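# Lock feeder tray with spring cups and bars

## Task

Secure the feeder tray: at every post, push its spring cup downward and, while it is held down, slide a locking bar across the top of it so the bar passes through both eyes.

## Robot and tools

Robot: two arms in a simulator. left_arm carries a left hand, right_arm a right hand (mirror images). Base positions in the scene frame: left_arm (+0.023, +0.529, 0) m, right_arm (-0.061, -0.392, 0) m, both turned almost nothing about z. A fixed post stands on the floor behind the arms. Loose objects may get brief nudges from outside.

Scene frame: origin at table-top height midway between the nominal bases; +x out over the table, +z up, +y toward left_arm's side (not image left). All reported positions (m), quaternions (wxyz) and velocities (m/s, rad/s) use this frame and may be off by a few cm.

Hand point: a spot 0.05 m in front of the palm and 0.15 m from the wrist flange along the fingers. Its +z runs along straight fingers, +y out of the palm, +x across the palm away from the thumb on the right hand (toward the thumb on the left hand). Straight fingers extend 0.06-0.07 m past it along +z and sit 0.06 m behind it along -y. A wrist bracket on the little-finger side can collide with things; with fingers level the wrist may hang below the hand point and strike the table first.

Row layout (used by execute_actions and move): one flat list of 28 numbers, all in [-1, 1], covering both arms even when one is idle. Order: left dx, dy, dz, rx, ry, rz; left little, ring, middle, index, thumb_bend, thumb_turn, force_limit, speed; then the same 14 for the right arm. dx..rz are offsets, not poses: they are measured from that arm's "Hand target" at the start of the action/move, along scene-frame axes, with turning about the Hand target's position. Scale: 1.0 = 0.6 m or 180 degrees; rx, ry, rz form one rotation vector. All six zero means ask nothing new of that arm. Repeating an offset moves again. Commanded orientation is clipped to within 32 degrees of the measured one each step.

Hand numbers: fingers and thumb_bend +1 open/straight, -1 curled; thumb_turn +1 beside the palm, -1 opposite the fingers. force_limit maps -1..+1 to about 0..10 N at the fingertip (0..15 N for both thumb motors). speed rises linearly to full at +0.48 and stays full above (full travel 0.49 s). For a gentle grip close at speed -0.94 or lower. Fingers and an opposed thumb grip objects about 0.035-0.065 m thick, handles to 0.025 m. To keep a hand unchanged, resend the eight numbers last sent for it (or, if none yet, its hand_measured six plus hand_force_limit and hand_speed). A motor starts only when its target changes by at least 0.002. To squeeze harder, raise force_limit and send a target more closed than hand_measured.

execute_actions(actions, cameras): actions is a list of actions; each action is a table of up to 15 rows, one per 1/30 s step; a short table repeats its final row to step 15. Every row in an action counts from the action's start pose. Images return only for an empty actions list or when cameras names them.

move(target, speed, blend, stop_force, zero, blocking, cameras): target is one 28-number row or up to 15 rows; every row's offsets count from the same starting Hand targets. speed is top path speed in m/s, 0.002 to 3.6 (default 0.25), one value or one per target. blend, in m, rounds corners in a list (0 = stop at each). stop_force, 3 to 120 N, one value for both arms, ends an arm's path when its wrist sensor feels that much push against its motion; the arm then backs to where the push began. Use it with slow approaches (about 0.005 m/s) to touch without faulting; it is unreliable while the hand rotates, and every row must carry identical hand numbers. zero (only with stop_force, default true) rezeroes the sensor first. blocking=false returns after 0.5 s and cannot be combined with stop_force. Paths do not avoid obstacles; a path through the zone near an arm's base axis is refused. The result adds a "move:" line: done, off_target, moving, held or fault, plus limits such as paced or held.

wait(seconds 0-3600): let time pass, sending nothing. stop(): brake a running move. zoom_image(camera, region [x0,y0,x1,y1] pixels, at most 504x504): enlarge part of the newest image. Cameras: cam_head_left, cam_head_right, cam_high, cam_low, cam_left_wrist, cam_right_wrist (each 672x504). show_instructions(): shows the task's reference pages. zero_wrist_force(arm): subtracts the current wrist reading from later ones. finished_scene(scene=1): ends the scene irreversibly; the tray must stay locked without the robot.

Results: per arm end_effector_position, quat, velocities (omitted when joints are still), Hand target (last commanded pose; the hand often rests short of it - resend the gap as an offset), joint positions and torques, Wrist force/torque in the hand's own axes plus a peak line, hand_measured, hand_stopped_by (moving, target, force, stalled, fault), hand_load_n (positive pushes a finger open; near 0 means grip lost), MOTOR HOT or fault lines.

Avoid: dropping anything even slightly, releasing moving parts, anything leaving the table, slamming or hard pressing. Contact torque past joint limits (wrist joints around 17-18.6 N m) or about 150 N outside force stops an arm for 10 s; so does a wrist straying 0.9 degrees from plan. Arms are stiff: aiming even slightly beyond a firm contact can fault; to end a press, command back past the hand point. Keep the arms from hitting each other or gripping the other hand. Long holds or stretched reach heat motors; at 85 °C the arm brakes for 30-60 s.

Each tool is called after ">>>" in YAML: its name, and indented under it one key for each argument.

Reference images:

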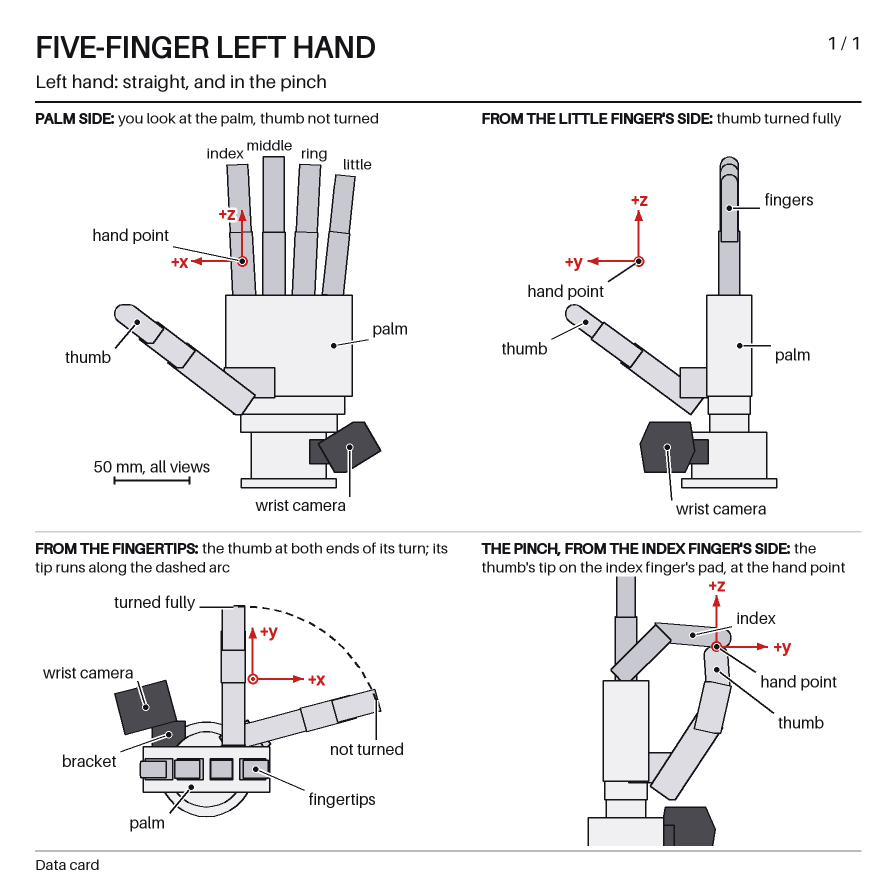

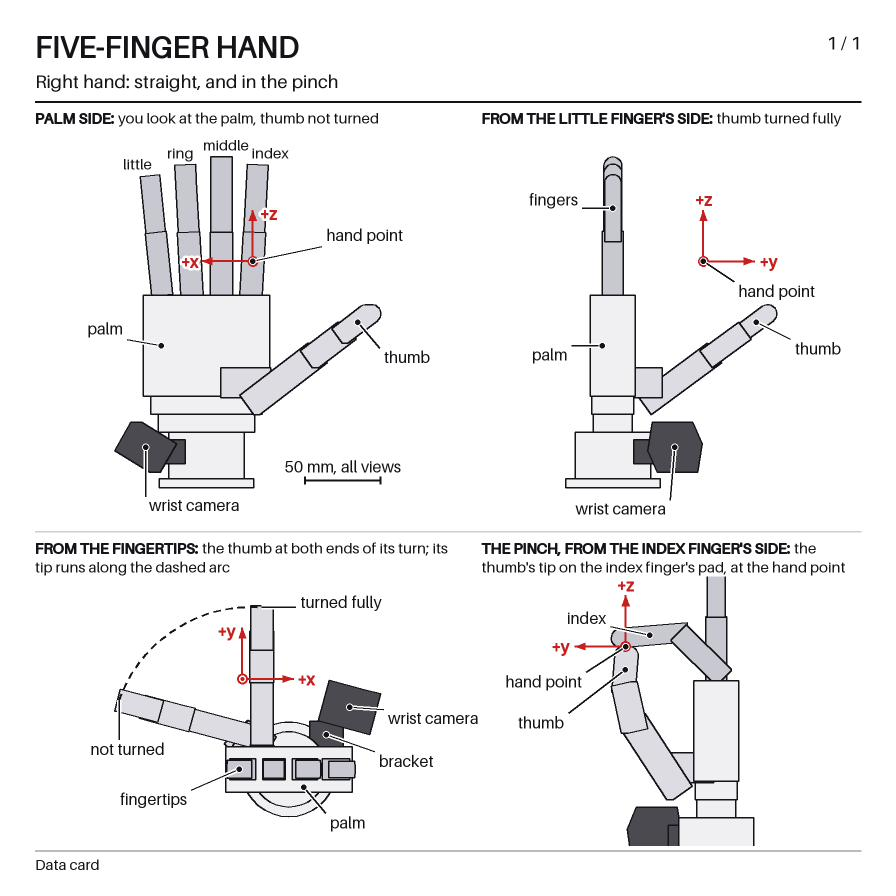

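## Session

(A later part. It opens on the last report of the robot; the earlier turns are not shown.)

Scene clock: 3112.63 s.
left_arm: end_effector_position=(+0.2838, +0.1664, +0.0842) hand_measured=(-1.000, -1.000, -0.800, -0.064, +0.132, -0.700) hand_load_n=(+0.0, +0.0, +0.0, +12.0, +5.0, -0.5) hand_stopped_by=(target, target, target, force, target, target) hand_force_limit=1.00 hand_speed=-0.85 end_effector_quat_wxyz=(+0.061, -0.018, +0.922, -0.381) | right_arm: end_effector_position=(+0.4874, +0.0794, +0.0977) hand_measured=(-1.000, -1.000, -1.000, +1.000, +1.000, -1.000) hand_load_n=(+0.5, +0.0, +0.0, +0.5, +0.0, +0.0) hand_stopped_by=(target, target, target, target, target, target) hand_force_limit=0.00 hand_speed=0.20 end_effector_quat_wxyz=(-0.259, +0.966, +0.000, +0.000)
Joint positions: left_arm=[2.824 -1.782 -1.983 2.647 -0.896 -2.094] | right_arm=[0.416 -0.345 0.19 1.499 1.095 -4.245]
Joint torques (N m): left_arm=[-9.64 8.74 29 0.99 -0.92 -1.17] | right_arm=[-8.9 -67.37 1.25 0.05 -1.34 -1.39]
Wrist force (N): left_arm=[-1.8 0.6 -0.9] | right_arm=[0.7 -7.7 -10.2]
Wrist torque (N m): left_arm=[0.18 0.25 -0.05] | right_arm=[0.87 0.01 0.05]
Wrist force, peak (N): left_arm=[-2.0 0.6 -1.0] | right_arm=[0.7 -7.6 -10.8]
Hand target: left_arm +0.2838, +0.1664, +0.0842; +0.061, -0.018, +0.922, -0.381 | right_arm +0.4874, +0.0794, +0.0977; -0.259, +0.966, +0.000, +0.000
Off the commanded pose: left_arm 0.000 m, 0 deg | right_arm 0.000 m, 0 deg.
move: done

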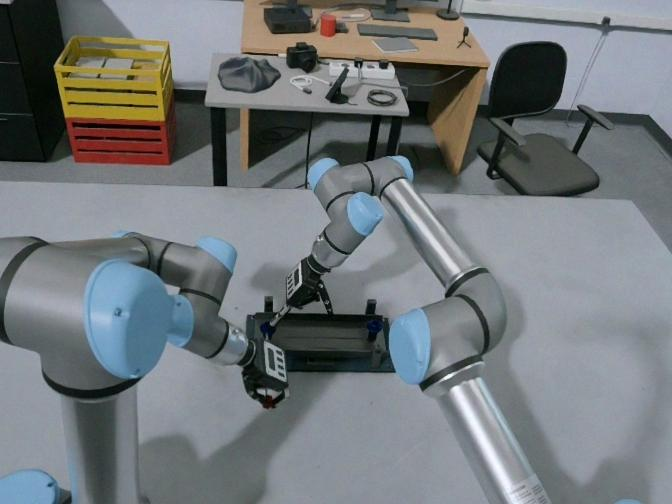

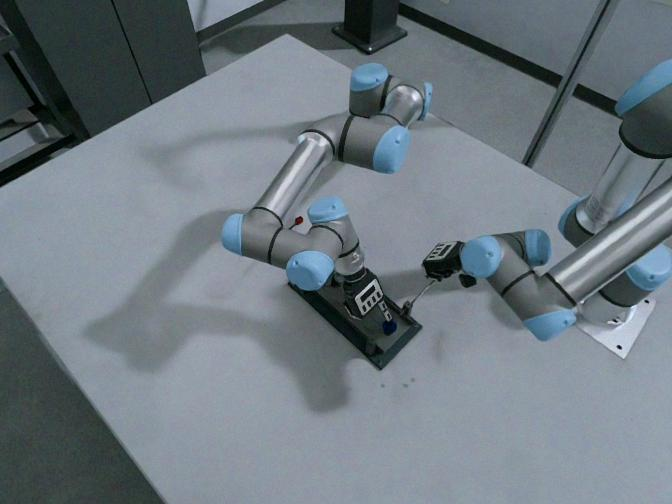

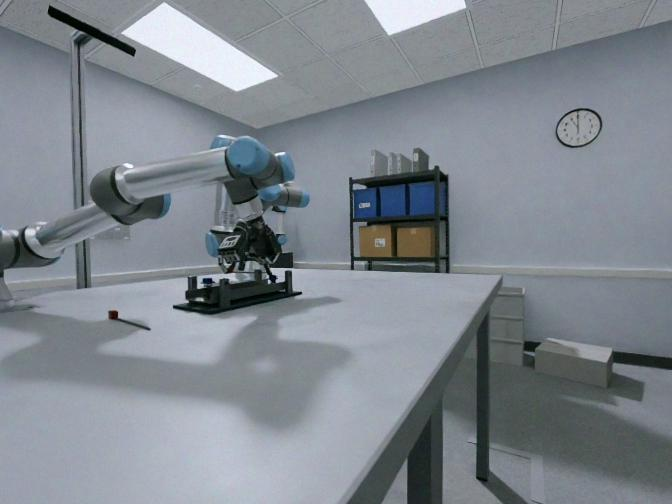

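>>> move:
  target: [0.1,0,0,0,0,0,-1,-1,-0.8,-0.6,0.13,-0.7,1.0,-0.85,0,0,0,0,0,0,-1,-1,-1,1,1,-1,0,0.2]
  speed: 0.02
  stop_force: 4
  cameras: ["cam_head_left","cam_high","cam_low"]

>>> zoom_image:
  camera: "cam_low"
  region: [240, 255, 300, 300]

>>> zoom_image:
  camera: "cam_head_left"
  region: [235, 285, 305, 355]

>>> zoom_image:
  camera: "cam_high"
  region: [350, 280, 430, 360]

Scene clock: 3129.20 s.
left_arm: end_effector_position=(+0.3438, +0.1664, +0.0842) hand_measured=(-1.000, -1.000, -0.800, -0.064, +0.132, -0.700) hand_load_n=(+0.0, +0.0, +0.0, +11.5, +4.5, +0.0) hand_stopped_by=(target, target, target, force, target, target) hand_force_limit=1.00 hand_speed=-0.85 end_effector_quat_wxyz=(+0.061, -0.018, +0.922, -0.381) | right_arm: end_effector_position=(+0.4874, +0.0794, +0.0977) hand_measured=(-1.000, -1.000, -1.000, +1.000, +1.000, -1.000) hand_load_n=(+0.0, +0.0, +0.0, +0.5, +0.0, +0.0) hand_stopped_by=(target, target, target, target, target, target) hand_force_limit=0.00 hand_speed=0.20 end_effector_quat_wxyz=(-0.259, +0.966, +0.000, +0.000)
Joint positions: left_arm=[2.875 -1.894 -1.843 2.581 -0.874 -2.034] | right_arm=[0.416 -0.345 0.19 1.499 1.095 -4.245]
Joint torques (N m): left_arm=[8.44 10.63 30.86 -4.66 3.04 1.49] | right_arm=[-8.81 -67.27 0.82 -0.02 -1.44 0.99]
Wrist force (N): left_arm=[-1.1 0.2 -0.8] | right_arm=[0.6 -7.8 -10.2]
Wrist torque (N m): left_arm=[0.14 0.21 -0.12] | right_arm=[0.87 0.04 0.02]
Wrist force, peak (N): left_arm=[-1.9 0.8 -1.0] | right_arm=[0.9 -7.9 -10.7]
Hand target: left_arm +0.3438, +0.1664, +0.0842; +0.061, -0.018, +0.922, -0.381 | right_arm +0.4874, +0.0794, +0.0977; -0.259, +0.966, +0.000, +0.000
Off the commanded pose: left_arm 0.000 m, 0 deg | right_arm 0.000 m, 0 deg.
move: done

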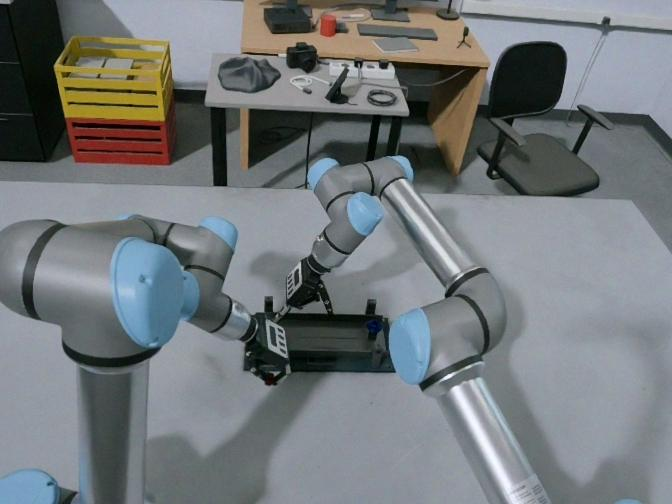

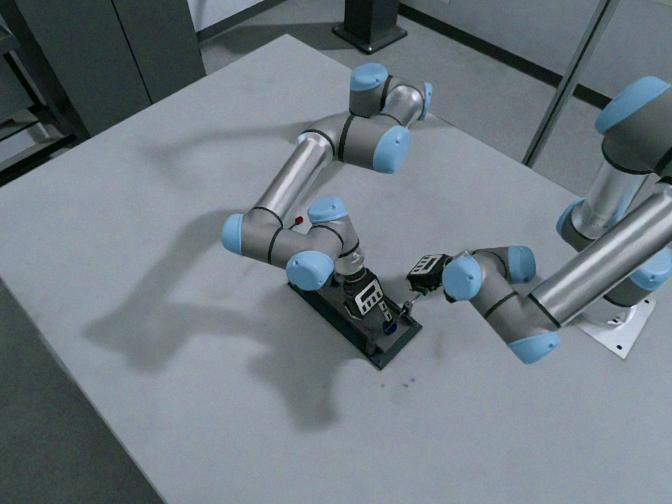

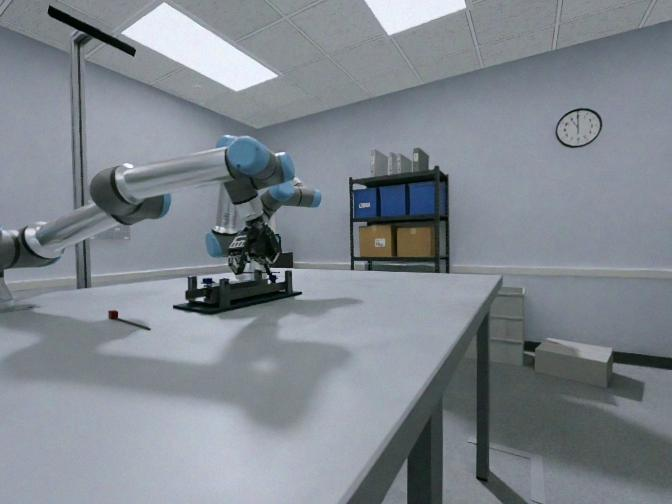

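Scaled by 8.400 from the camera's image (finer frame: 960x720).

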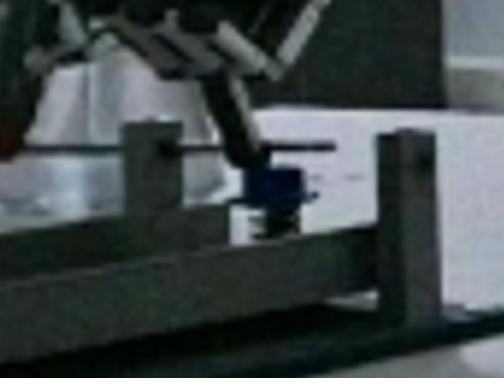

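Scaled by 7.200 from the camera's image (finer frame: 960x720).

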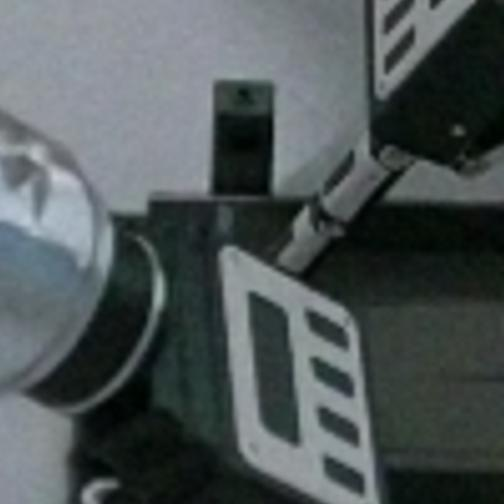

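Scaled by 6.300 from the camera's image (finer frame: 960x720).

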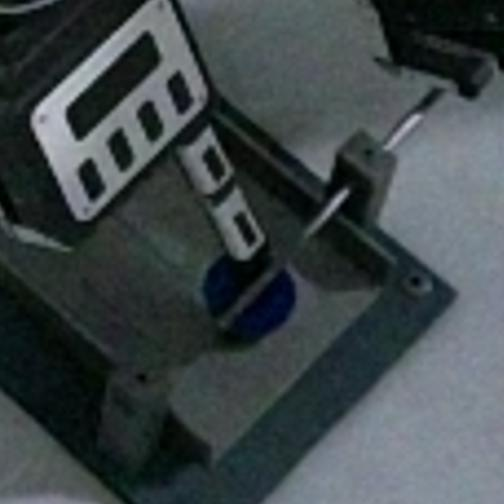

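>>> move:
  target: [0,0.0073,0.0055,0,0.0105,-0.0139,-1,-1,-0.8,-0.6,0.13,-0.7,1.0,-0.85,0,0,0,0,0,0,-1,-1,-1,1,1,-1,0,0.2]
  speed: 0.02
  cameras: ["cam_head_left","cam_high","cam_low"]

>>> zoom_image:
  camera: "cam_low"
  region: [240, 255, 300, 300]

>>> zoom_image:
  camera: "cam_high"
  region: [350, 280, 430, 360]

Scene clock: 3152.97 s.
left_arm: end_effector_position=(+0.3438, +0.1707, +0.0875) hand_measured=(-1.000, -1.000, -0.800, -0.064, +0.132, -0.700) hand_load_n=(+0.0, +0.0, +0.0, +11.5, +4.0, -0.5) hand_stopped_by=(target, target, target, force, target, target) hand_force_limit=1.00 hand_speed=-0.85 end_effector_quat_wxyz=(+0.037, -0.004, +0.923, -0.382) | right_arm: end_effector_position=(+0.4874, +0.0794, +0.0977) hand_measured=(-1.000, -1.000, -1.000, +1.000, +1.000, -1.000) hand_load_n=(+0.0, +0.0, +0.0, +0.0, +0.0, +0.0) hand_stopped_by=(target, target, target, target, target, target) hand_force_limit=0.00 hand_speed=0.20 end_effector_quat_wxyz=(-0.259, +0.966, +0.000, +0.000)
Joint positions: left_arm=[2.895 -1.924 -1.813 2.501 -0.843 -1.96] | right_arm=[0.416 -0.345 0.19 1.499 1.095 -4.245]
Joint torques (N m): left_arm=[9.99 11.6 29.79 -4.75 3.39 1.46] | right_arm=[-8.83 -67.15 0.87 0.06 -1.33 1.01]
Wrist force (N): left_arm=[-1.8 0.3 -0.6] | right_arm=[0.8 -7.7 -10.1]
Wrist torque (N m): left_arm=[0.13 0.27 -0.13] | right_arm=[0.86 0.01 0.04]
Wrist force, peak (N): left_arm=[-2.0 0.5 -0.9] | right_arm=[0.7 -7.9 -10.8]
Hand target: left_arm +0.3438, +0.1708, +0.0875; +0.037, -0.004, +0.923, -0.382 | right_arm +0.4874, +0.0794, +0.0977; -0.259, +0.966, +0.000, +0.000
Off the commanded pose: left_arm 0.000 m, 0 deg | right_arm 0.000 m, 0 deg.
move: done

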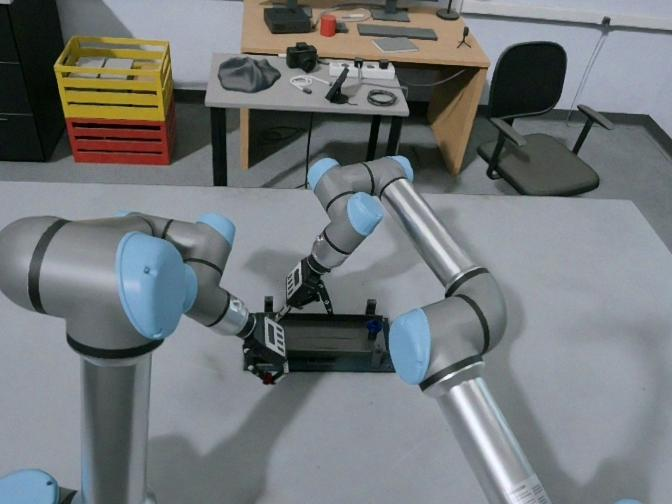

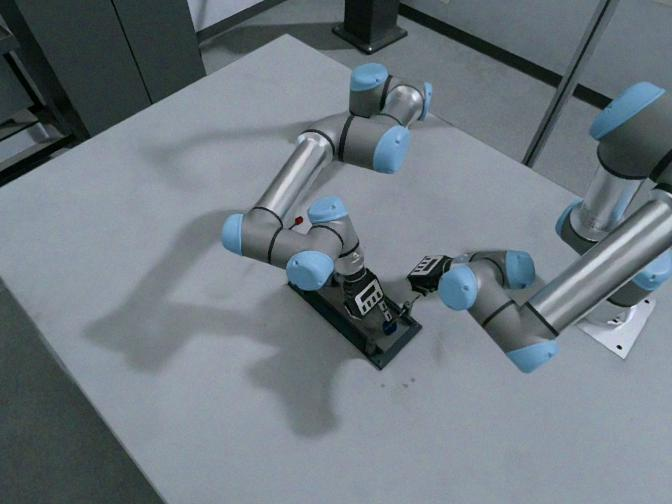

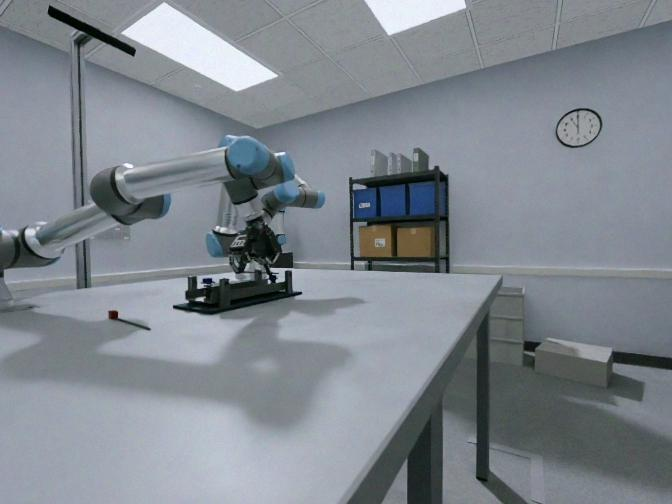

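Scaled by 8.400 from the camera's image (finer frame: 960x720).

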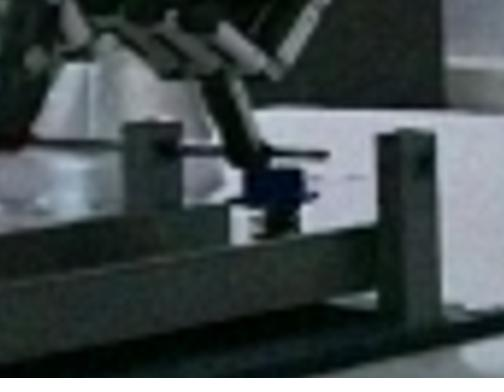

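Scaled by 6.300 from the camera's image (finer frame: 960x720).

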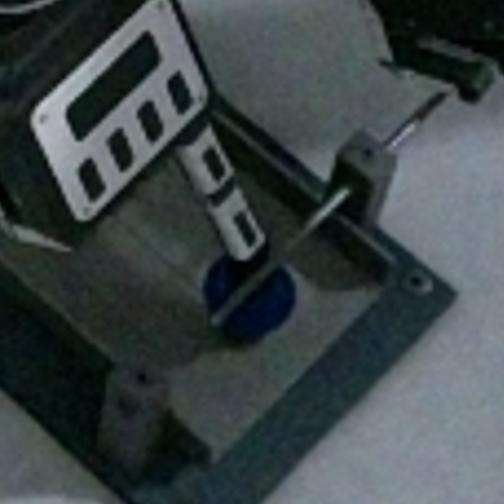

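>>> move:
  target: [0.08,0,0,0,0,0,-1,-1,-0.8,-0.6,0.13,-0.7,1.0,-0.85,0,0,0,0,0,0,-1,-1,-1,1,1,-1,0,0.2]
  speed: 0.015
  stop_force: 4
  cameras: ["cam_head_left","cam_high","cam_low"]

>>> zoom_image:
  camera: "cam_low"
  region: [240, 255, 300, 300]

>>> zoom_image:
  camera: "cam_high"
  region: [350, 280, 430, 360]

Scene clock: 3171.10 s.
left_arm: end_effector_position=(+0.3858, +0.1708, +0.0875) hand_measured=(-1.000, -1.000, -0.800, -0.064, +0.132, -0.700) hand_load_n=(+0.0, +0.0, -0.5, +12.5, +4.5, +0.0) hand_stopped_by=(target, target, target, force, target, target) hand_force_limit=1.00 hand_speed=-0.85 end_effector_quat_wxyz=(+0.037, -0.004, +0.923, -0.382) | right_arm: end_effector_position=(+0.4874, +0.0794, +0.0977) hand_measured=(-1.000, -1.000, -1.000, +1.000, +1.000, -1.000) hand_load_n=(+0.0, +0.0, +0.0, +0.5, +0.0, +0.0) hand_stopped_by=(target, target, target, target, target, target) hand_force_limit=0.00 hand_speed=0.20 end_effector_quat_wxyz=(-0.259, +0.966, +0.000, +0.000)
Joint positions: left_arm=[2.92 -2.003 -1.701 2.446 -0.835 -1.928] | right_arm=[0.416 -0.345 0.19 1.499 1.095 -4.245]
Joint torques (N m): left_arm=[-8.65 54.05 -0.48 0.25 -1.31 -0.92] | right_arm=[-8.5 -67.17 0.65 0.05 -1.11 1.1]
Wrist force (N): left_arm=[-4.6 -4.0 2.5] | right_arm=[0.5 -7.7 -10.7]
Wrist torque (N m): left_arm=[-0.17 0.37 -0.10] | right_arm=[0.91 0.00 0.03]
Wrist force, peak (N): left_arm=[-4.8 -4.0 2.5] | right_arm=[0.8 -7.8 -10.8]
Hand target: left_arm +0.3858, +0.1708, +0.0875; +0.037, -0.004, +0.923, -0.382 (not the last commanded pose) | right_arm +0.4874, +0.0794, +0.0977; -0.259, +0.966, +0.000, +0.000
Off the commanded pose: left_arm 0.006 m, 0 deg | right_arm 0.000 m, 0 deg.
move: contact (left_arm)

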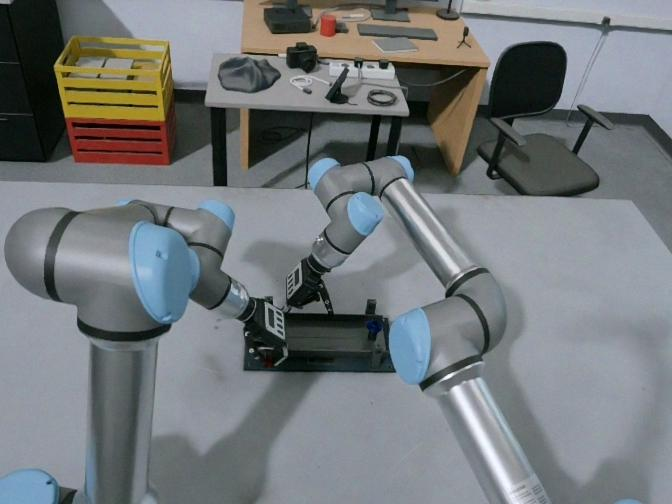

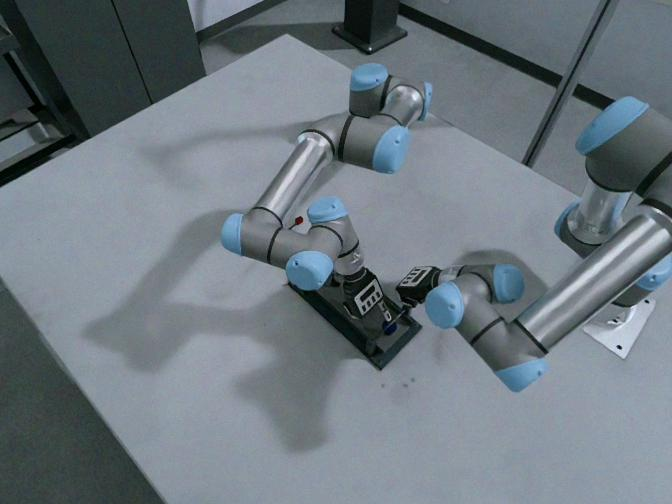

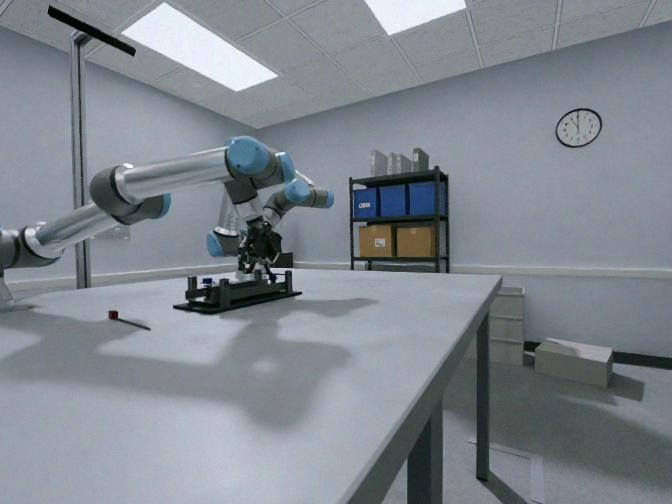

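Scaled by 8.400 from the camera's image (finer frame: 960x720).

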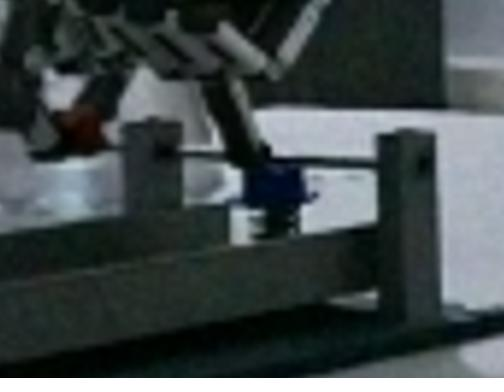

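Scaled by 6.300 from the camera's image (finer frame: 960x720).

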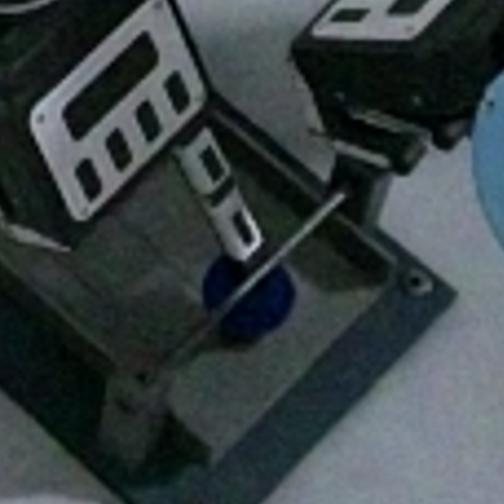

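>>> move:
  target: [0,-0.0025,0,0,0,0,-1,-1,-0.8,-0.6,0.13,-0.7,1.0,-0.85,0,0,0,0,0,0,-1,-1,-1,1,1,-1,0,0.2]
  speed: 0.01
  cameras: ["cam_left_wrist","cam_head_right"]

Scene clock: 3203.83 s.
left_arm: end_effector_position=(+0.3858, +0.1693, +0.0876) hand_measured=(-1.000, -1.000, -0.800, -0.064, +0.132, -0.700) hand_load_n=(+0.0, +0.0, +0.0, +11.5, +4.5, +0.0) hand_stopped_by=(target, target, target, force, target, target) hand_force_limit=1.00 hand_speed=-0.85 end_effector_quat_wxyz=(+0.037, -0.004, +0.923, -0.382) | right_arm: end_effector_position=(+0.4874, +0.0794, +0.0977) hand_measured=(-1.000, -1.000, -1.000, +1.000, +1.000, -1.000) hand_load_n=(+0.0, +0.0, +0.5, +0.0, +0.0, +0.0) hand_stopped_by=(target, target, target, target, target, target) hand_force_limit=0.00 hand_speed=0.20 end_effector_quat_wxyz=(-0.259, +0.966, +0.000, +0.000)
Joint positions: left_arm=[2.917 -2.004 -1.698 2.448 -0.836 -1.932] | right_arm=[0.416 -0.345 0.19 1.499 1.095 -4.245]
Joint torques (N m): left_arm=[-9.63 13.71 31.14 1.07 -1.11 -0.93] | right_arm=[-8.21 -66.86 0.63 0.05 -0.73 0.93]
Wrist force (N): left_arm=[0.0 -0.9 -0.1] | right_arm=[-0.1 -7.9 -10.1]
Wrist torque (N m): left_arm=[0.05 0.10 -0.07] | right_arm=[0.92 0.05 0.00]
Wrist force, peak (N): left_arm=[-5.0 -4.3 2.3] | right_arm=[0.2 -8.1 -10.8]
Hand target: left_arm +0.3858, +0.1693, +0.0875; +0.037, -0.004, +0.923, -0.382 | right_arm +0.4874, +0.0794, +0.0977; -0.259, +0.966, +0.000, +0.000
Off the commanded pose: left_arm 0.000 m, 0 deg | right_arm 0.000 m, 0 deg.
move: done
Images, in order (width x height): cam_head_right 672x504, cam_left_wrist 672x504.

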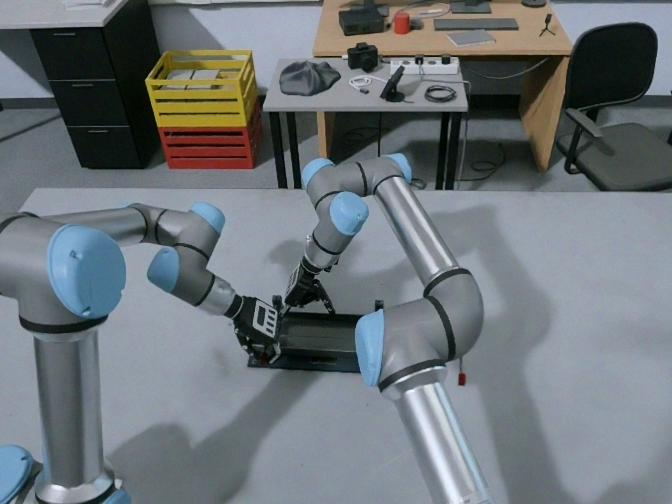

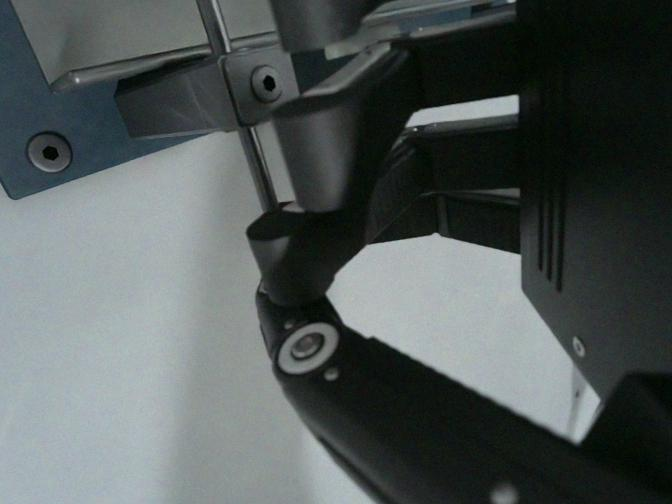

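>>> move:
  target: [0.02,0,0,0,0,0,-1,-1,-0.8,-0.6,0.13,-0.7,1.0,-0.85,0,0,0,0,0,0,-1,-1,-1,1,1,-1,0,0.2]
  speed: 0.01
  stop_force: 4.5
  cameras: ["cam_left_wrist","cam_low","cam_high"]

>>> zoom_image:
  camera: "cam_low"
  region: [270, 260, 300, 290]

>>> zoom_image:
  camera: "cam_high"
  region: [350, 290, 410, 350]

Scene clock: 3217.13 s.
left_arm: end_effector_position=(+0.3978, +0.1693, +0.0875) hand_measured=(-1.000, -1.000, -0.800, -0.064, +0.132, -0.700) hand_load_n=(+0.0, +0.0, +0.0, +11.0, +4.5, +0.0) hand_stopped_by=(target, target, target, force, target, target) hand_force_limit=1.00 hand_speed=-0.85 end_effector_quat_wxyz=(+0.037, -0.004, +0.923, -0.382) | right_arm: end_effector_position=(+0.4874, +0.0794, +0.0977) hand_measured=(-1.000, -1.000, -1.000, +1.000, +1.000, -1.000) hand_load_n=(+0.0, +0.0, +0.0, +0.5, +0.0, +0.0) hand_stopped_by=(target, target, target, target, target, target) hand_force_limit=0.00 hand_speed=0.20 end_effector_quat_wxyz=(-0.259, +0.966, +0.000, +0.000)
Joint positions: left_arm=[2.923 -2.027 -1.665 2.431 -0.834 -1.924] | right_arm=[0.416 -0.345 0.19 1.499 1.095 -4.245]
Joint torques (N m): left_arm=[9.61 15.37 30.52 -4.92 3.28 1.59] | right_arm=[-8.54 -66.34 0.07 0.01 0.01 0.92]
Wrist force (N): left_arm=[-1.1 0.5 -1.0] | right_arm=[0.0 -8.2 -10.1]
Wrist torque (N m): left_arm=[0.18 0.16 -0.11] | right_arm=[0.86 0.03 -0.01]
Wrist force, peak (N): left_arm=[-1.4 0.5 -1.0] | right_arm=[0.0 -8.3 -10.6]
Hand target: left_arm +0.3978, +0.1693, +0.0875; +0.037, -0.004, +0.923, -0.382 | right_arm +0.4874, +0.0794, +0.0977; -0.259, +0.966, +0.000, +0.000
Off the commanded pose: left_arm 0.000 m, 0 deg | right_arm 0.000 m, 0 deg.
move: done
Images, in order (width x height): cam_high 672x504, cam_low 672x504, cam_left_wrist 672x504.

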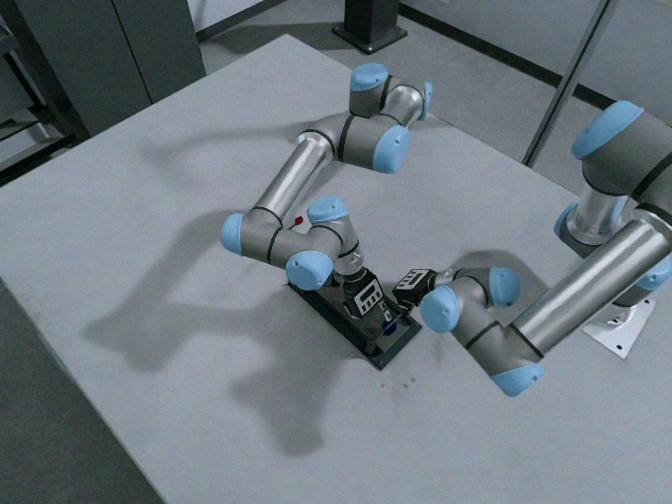

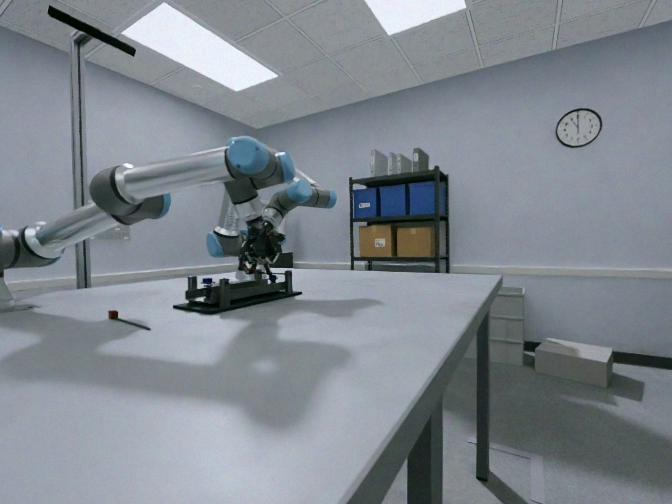

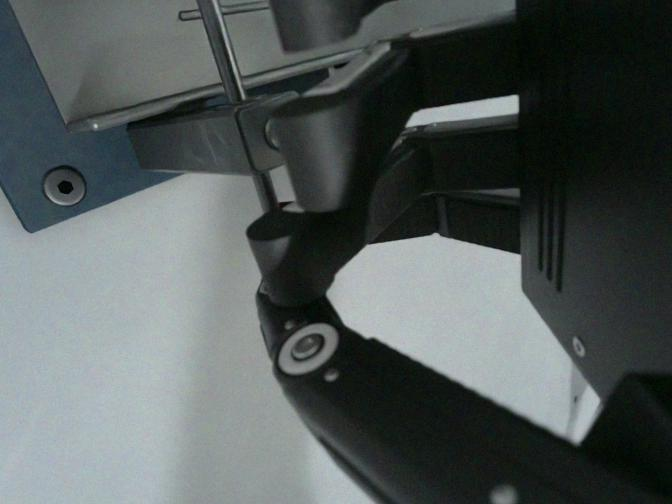

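Scaled by 16.800 from the camera's image (finer frame: 960x720).

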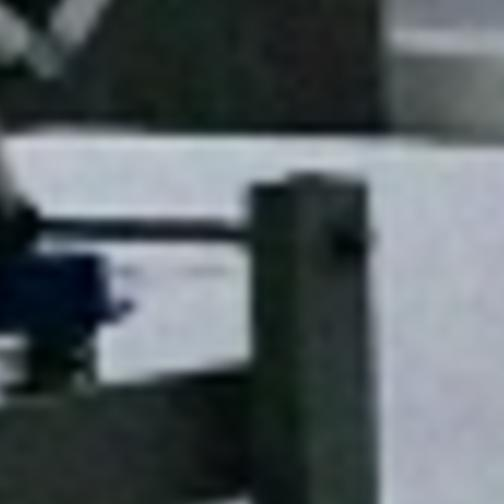

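Scaled by 8.400 from the camera's image (finer frame: 960x720).

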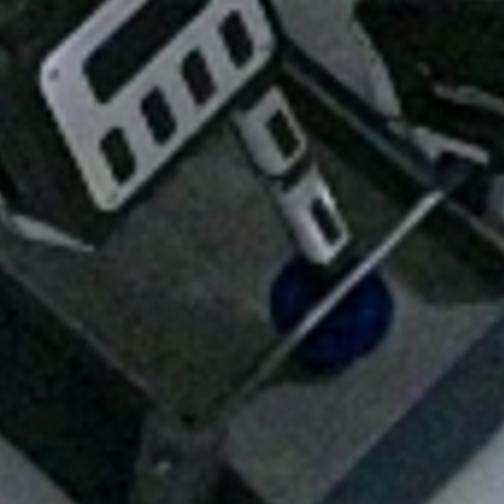

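>>> move:
  target:
    - [0,0,0,0,0,0,-1,-1,-0.8,-0.6,0.13,-0.7,1.0,-0.85,0.0,-0.01,0.025,0,0,0,-1,-1,-1,1,1,-1,0,0.2]
    - [0,0,0,0,0,0,-1,-1,-0.8,-0.6,0.13,-0.7,1.0,-0.85,0.01,-0.1,0.16,0,0,0,-1,-1,-1,1,1,-1,0,0.2]
  speed: [0.02,0.1]
  blend: [0.003,0]
  cameras: ["cam_head_left","cam_low","cam_high"]

>>> zoom_image:
  camera: "cam_low"
  region: [240, 255, 300, 300]

>>> zoom_image:
  camera: "cam_high"
  region: [350, 280, 430, 360]

Scene clock: 3235.13 s.
left_arm: end_effector_position=(+0.3978, +0.1693, +0.0875) hand_measured=(-1.000, -1.000, -0.800, -0.064, +0.132, -0.700) hand_load_n=(+0.0, +0.0, -0.5, +10.5, +3.0, +0.0) hand_stopped_by=(target, target, target, force, target, target) hand_force_limit=1.00 hand_speed=-0.85 end_effector_quat_wxyz=(+0.037, -0.004, +0.923, -0.382) | right_arm: end_effector_position=(+0.4933, +0.0193, +0.1937) hand_measured=(-1.000, -1.000, -1.000, +1.000, +1.000, -1.000) hand_load_n=(+0.0, +0.0, +0.0, +0.0, +0.0, +0.0) hand_stopped_by=(target, target, target, target, target, target) hand_force_limit=0.00 hand_speed=0.20 end_effector_quat_wxyz=(-0.259, +0.966, +0.000, +0.000)
Joint positions: left_arm=[2.923 -2.027 -1.665 2.431 -0.834 -1.924] | right_arm=[0.33 -0.42 0.101 1.706 1.077 -4.34]
Joint torques (N m): left_arm=[0.03 14.92 12.84 -0.57 -0.34 0.62] | right_arm=[-8.34 -30.25 -36.13 4.62 -0.84 -1.74]
Wrist force (N): left_arm=[-2.1 -1.2 -4.5] | right_arm=[-0.2 1.1 0.1]
Wrist torque (N m): left_arm=[0.15 0.15 -0.11] | right_arm=[0.33 -0.10 0.08]
Wrist force, peak (N): left_arm=[-2.3 -1.2 -4.8] | right_arm=[-0.1 -8.2 -10.5]
Hand target: left_arm +0.3978, +0.1693, +0.0875; +0.037, -0.004, +0.923, -0.382 | right_arm +0.4934, +0.0194, +0.1937; -0.259, +0.966, +0.000, +0.000
Off the commanded pose: left_arm 0.000 m, 0 deg | right_arm 0.000 m, 0 deg.
move: done
Images, in order (width x height): cam_head_left 672x504, cam_high 672x504, cam_low 672x504.

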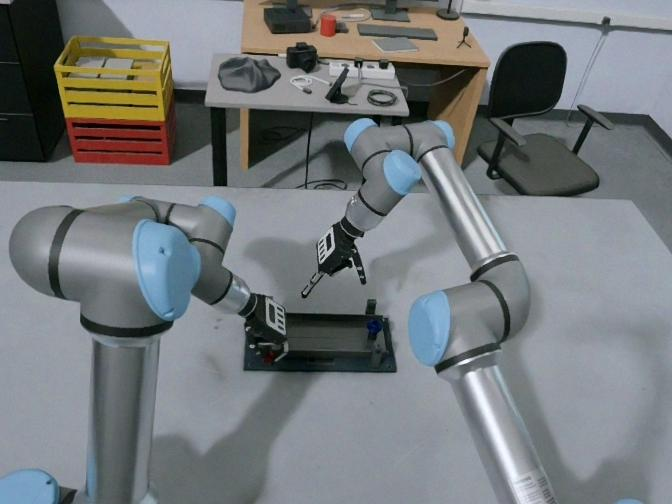

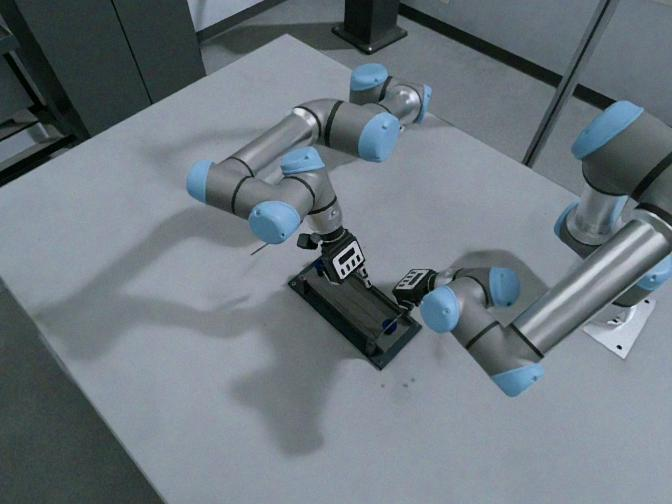

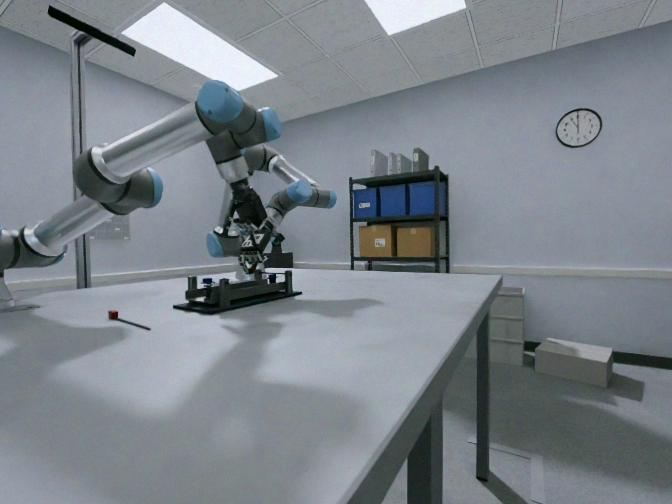

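Scaled by 8.400 from the camera's image (finer frame: 960x720).

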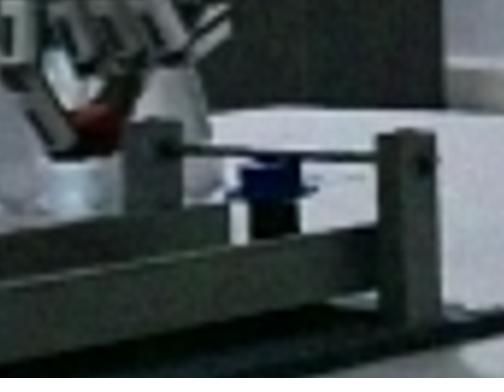

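Scaled by 6.300 from the camera's image (finer frame: 960x720).

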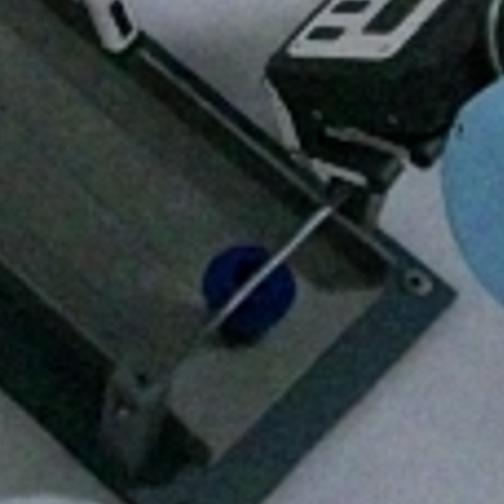

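>>> move:
  target: [0.055,0,0,0,0,0,-1,-1,-0.8,-0.6,0.13,-0.7,1.0,-0.85,0,0,0,0,0,0,-1,-1,-1,1,1,-1,0,0.2]
  speed: 0.012
  stop_force: 8
  cameras: ["cam_left_wrist","cam_low","cam_high","cam_head_left"]

>>> zoom_image:
  camera: "cam_low"
  region: [240, 255, 310, 300]

>>> zoom_image:
  camera: "cam_high"
  region: [350, 280, 430, 360]

Scene clock: 3264.07 s.
left_arm: end_effector_position=(+0.3999, +0.1692, +0.0875) hand_measured=(-1.000, -1.000, -0.800, -0.064, +0.132, -0.700) hand_load_n=(+0.0, +0.0, +0.0, +11.5, +4.0, +1.0) hand_stopped_by=(target, target, target, force, target, target) hand_force_limit=1.00 hand_speed=-0.85 end_effector_quat_wxyz=(+0.037, -0.004, +0.923, -0.382) | right_arm: end_effector_position=(+0.4933, +0.0193, +0.1937) hand_measured=(-1.000, -1.000, -1.000, +1.000, +1.000, -1.000) hand_load_n=(+0.0, +0.0, +0.0, +0.0, -0.5, +0.0) hand_stopped_by=(target, target, target, target, target, target) hand_force_limit=0.00 hand_speed=0.20 end_effector_quat_wxyz=(-0.259, +0.966, +0.000, +0.000)
Joint positions: left_arm=[2.924 -2.031 -1.658 2.428 -0.834 -1.923] | right_arm=[0.33 -0.42 0.101 1.707 1.077 -4.34]
Joint torques (N m): left_arm=[-8.9 56.12 2.15 1.32 -1.09 -0.98] | right_arm=[-8.86 -30.7 -35.42 4.52 1.39 -1.74]
Wrist force (N): left_arm=[0.3 -0.7 -1.5] | right_arm=[0.2 0.9 0.0]
Wrist torque (N m): left_arm=[0.13 0.26 -0.14] | right_arm=[0.31 -0.15 0.10]
Wrist force, peak (N): left_arm=[6.7 -2.2 -3.6] | right_arm=[-0.1 1.3 -0.1]
Hand target: left_arm +0.3999, +0.1692, +0.0875; +0.037, -0.004, +0.923, -0.382 (not the last commanded pose) | right_arm +0.4933, +0.0193, +0.1937; -0.259, +0.966, +0.000, +0.000
Off the commanded pose: left_arm 0.031 m, 0 deg | right_arm 0.000 m, 0 deg.
move: contact (left_arm)
Images, in order (width x height): cam_head_left 672x504, cam_high 672x504, cam_low 672x504, cam_left_wrist 672x504.

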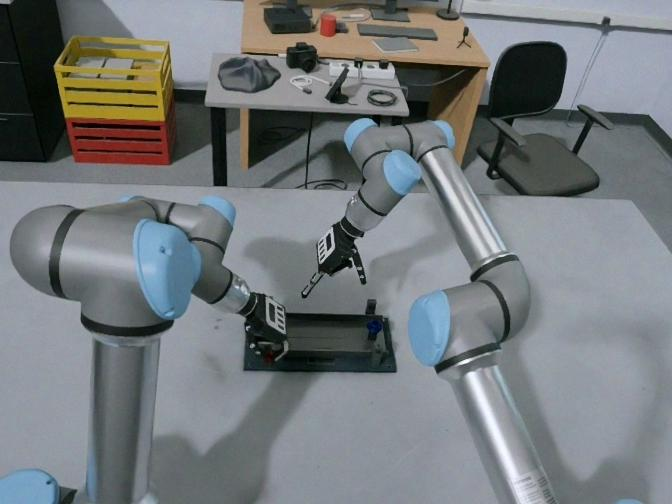

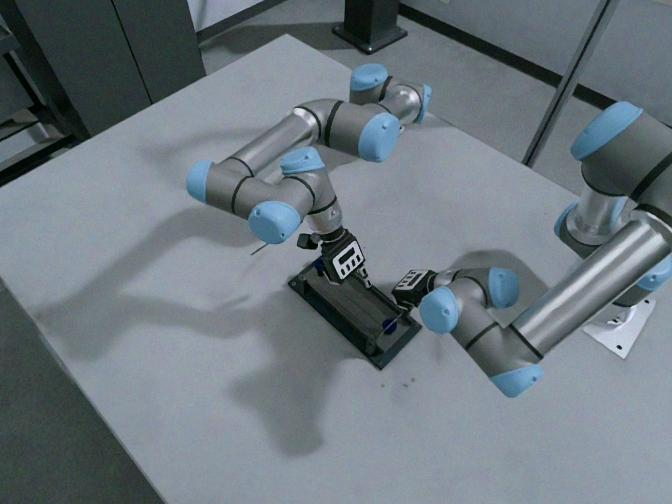

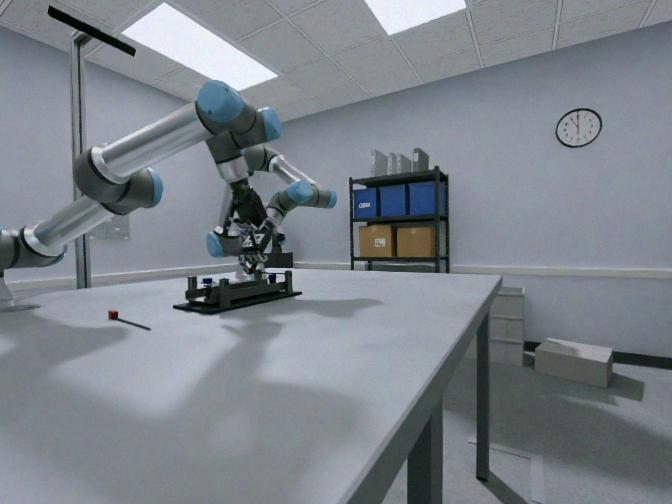

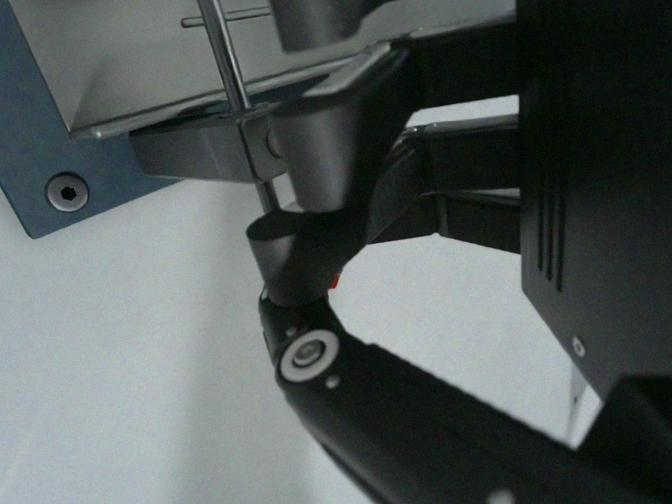

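Scaled by 7.200 from the camera's image (finer frame: 960x720).

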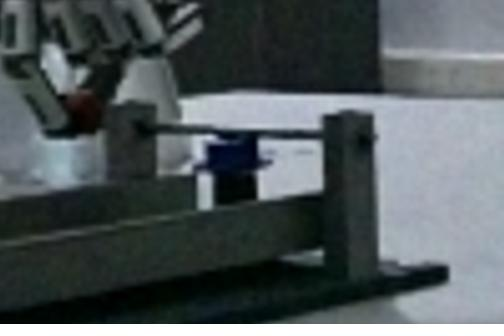

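Scaled by 6.300 from the camera's image (finer frame: 960x720).

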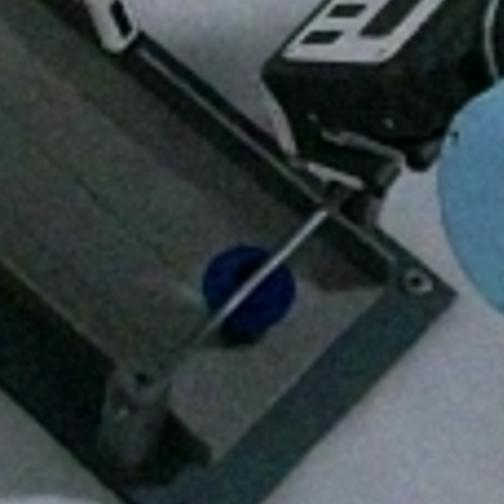

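>>> zoom_image:
  camera: "cam_low"
  region: [280, 260, 310, 290]

>>> zoom_image:
  camera: "cam_high"
  region: [355, 325, 395, 365]

Scaled by 16.800 from the camera's image (finer frame: 960x720).

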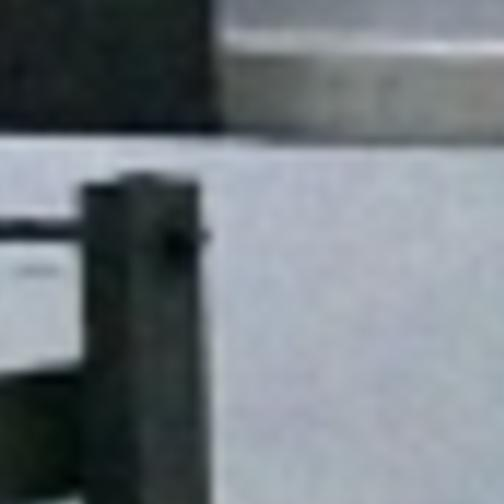

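Scaled by 12.600 from the camera's image (finer frame: 960x720).

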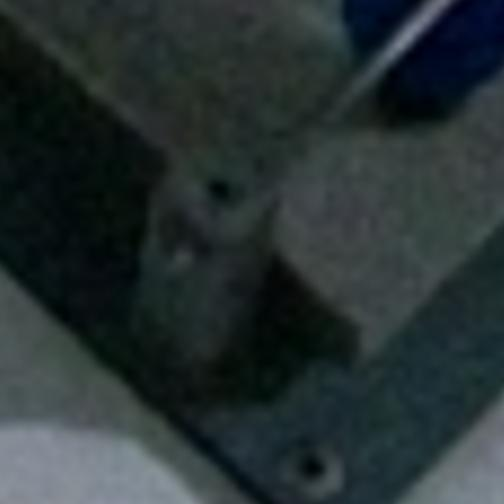

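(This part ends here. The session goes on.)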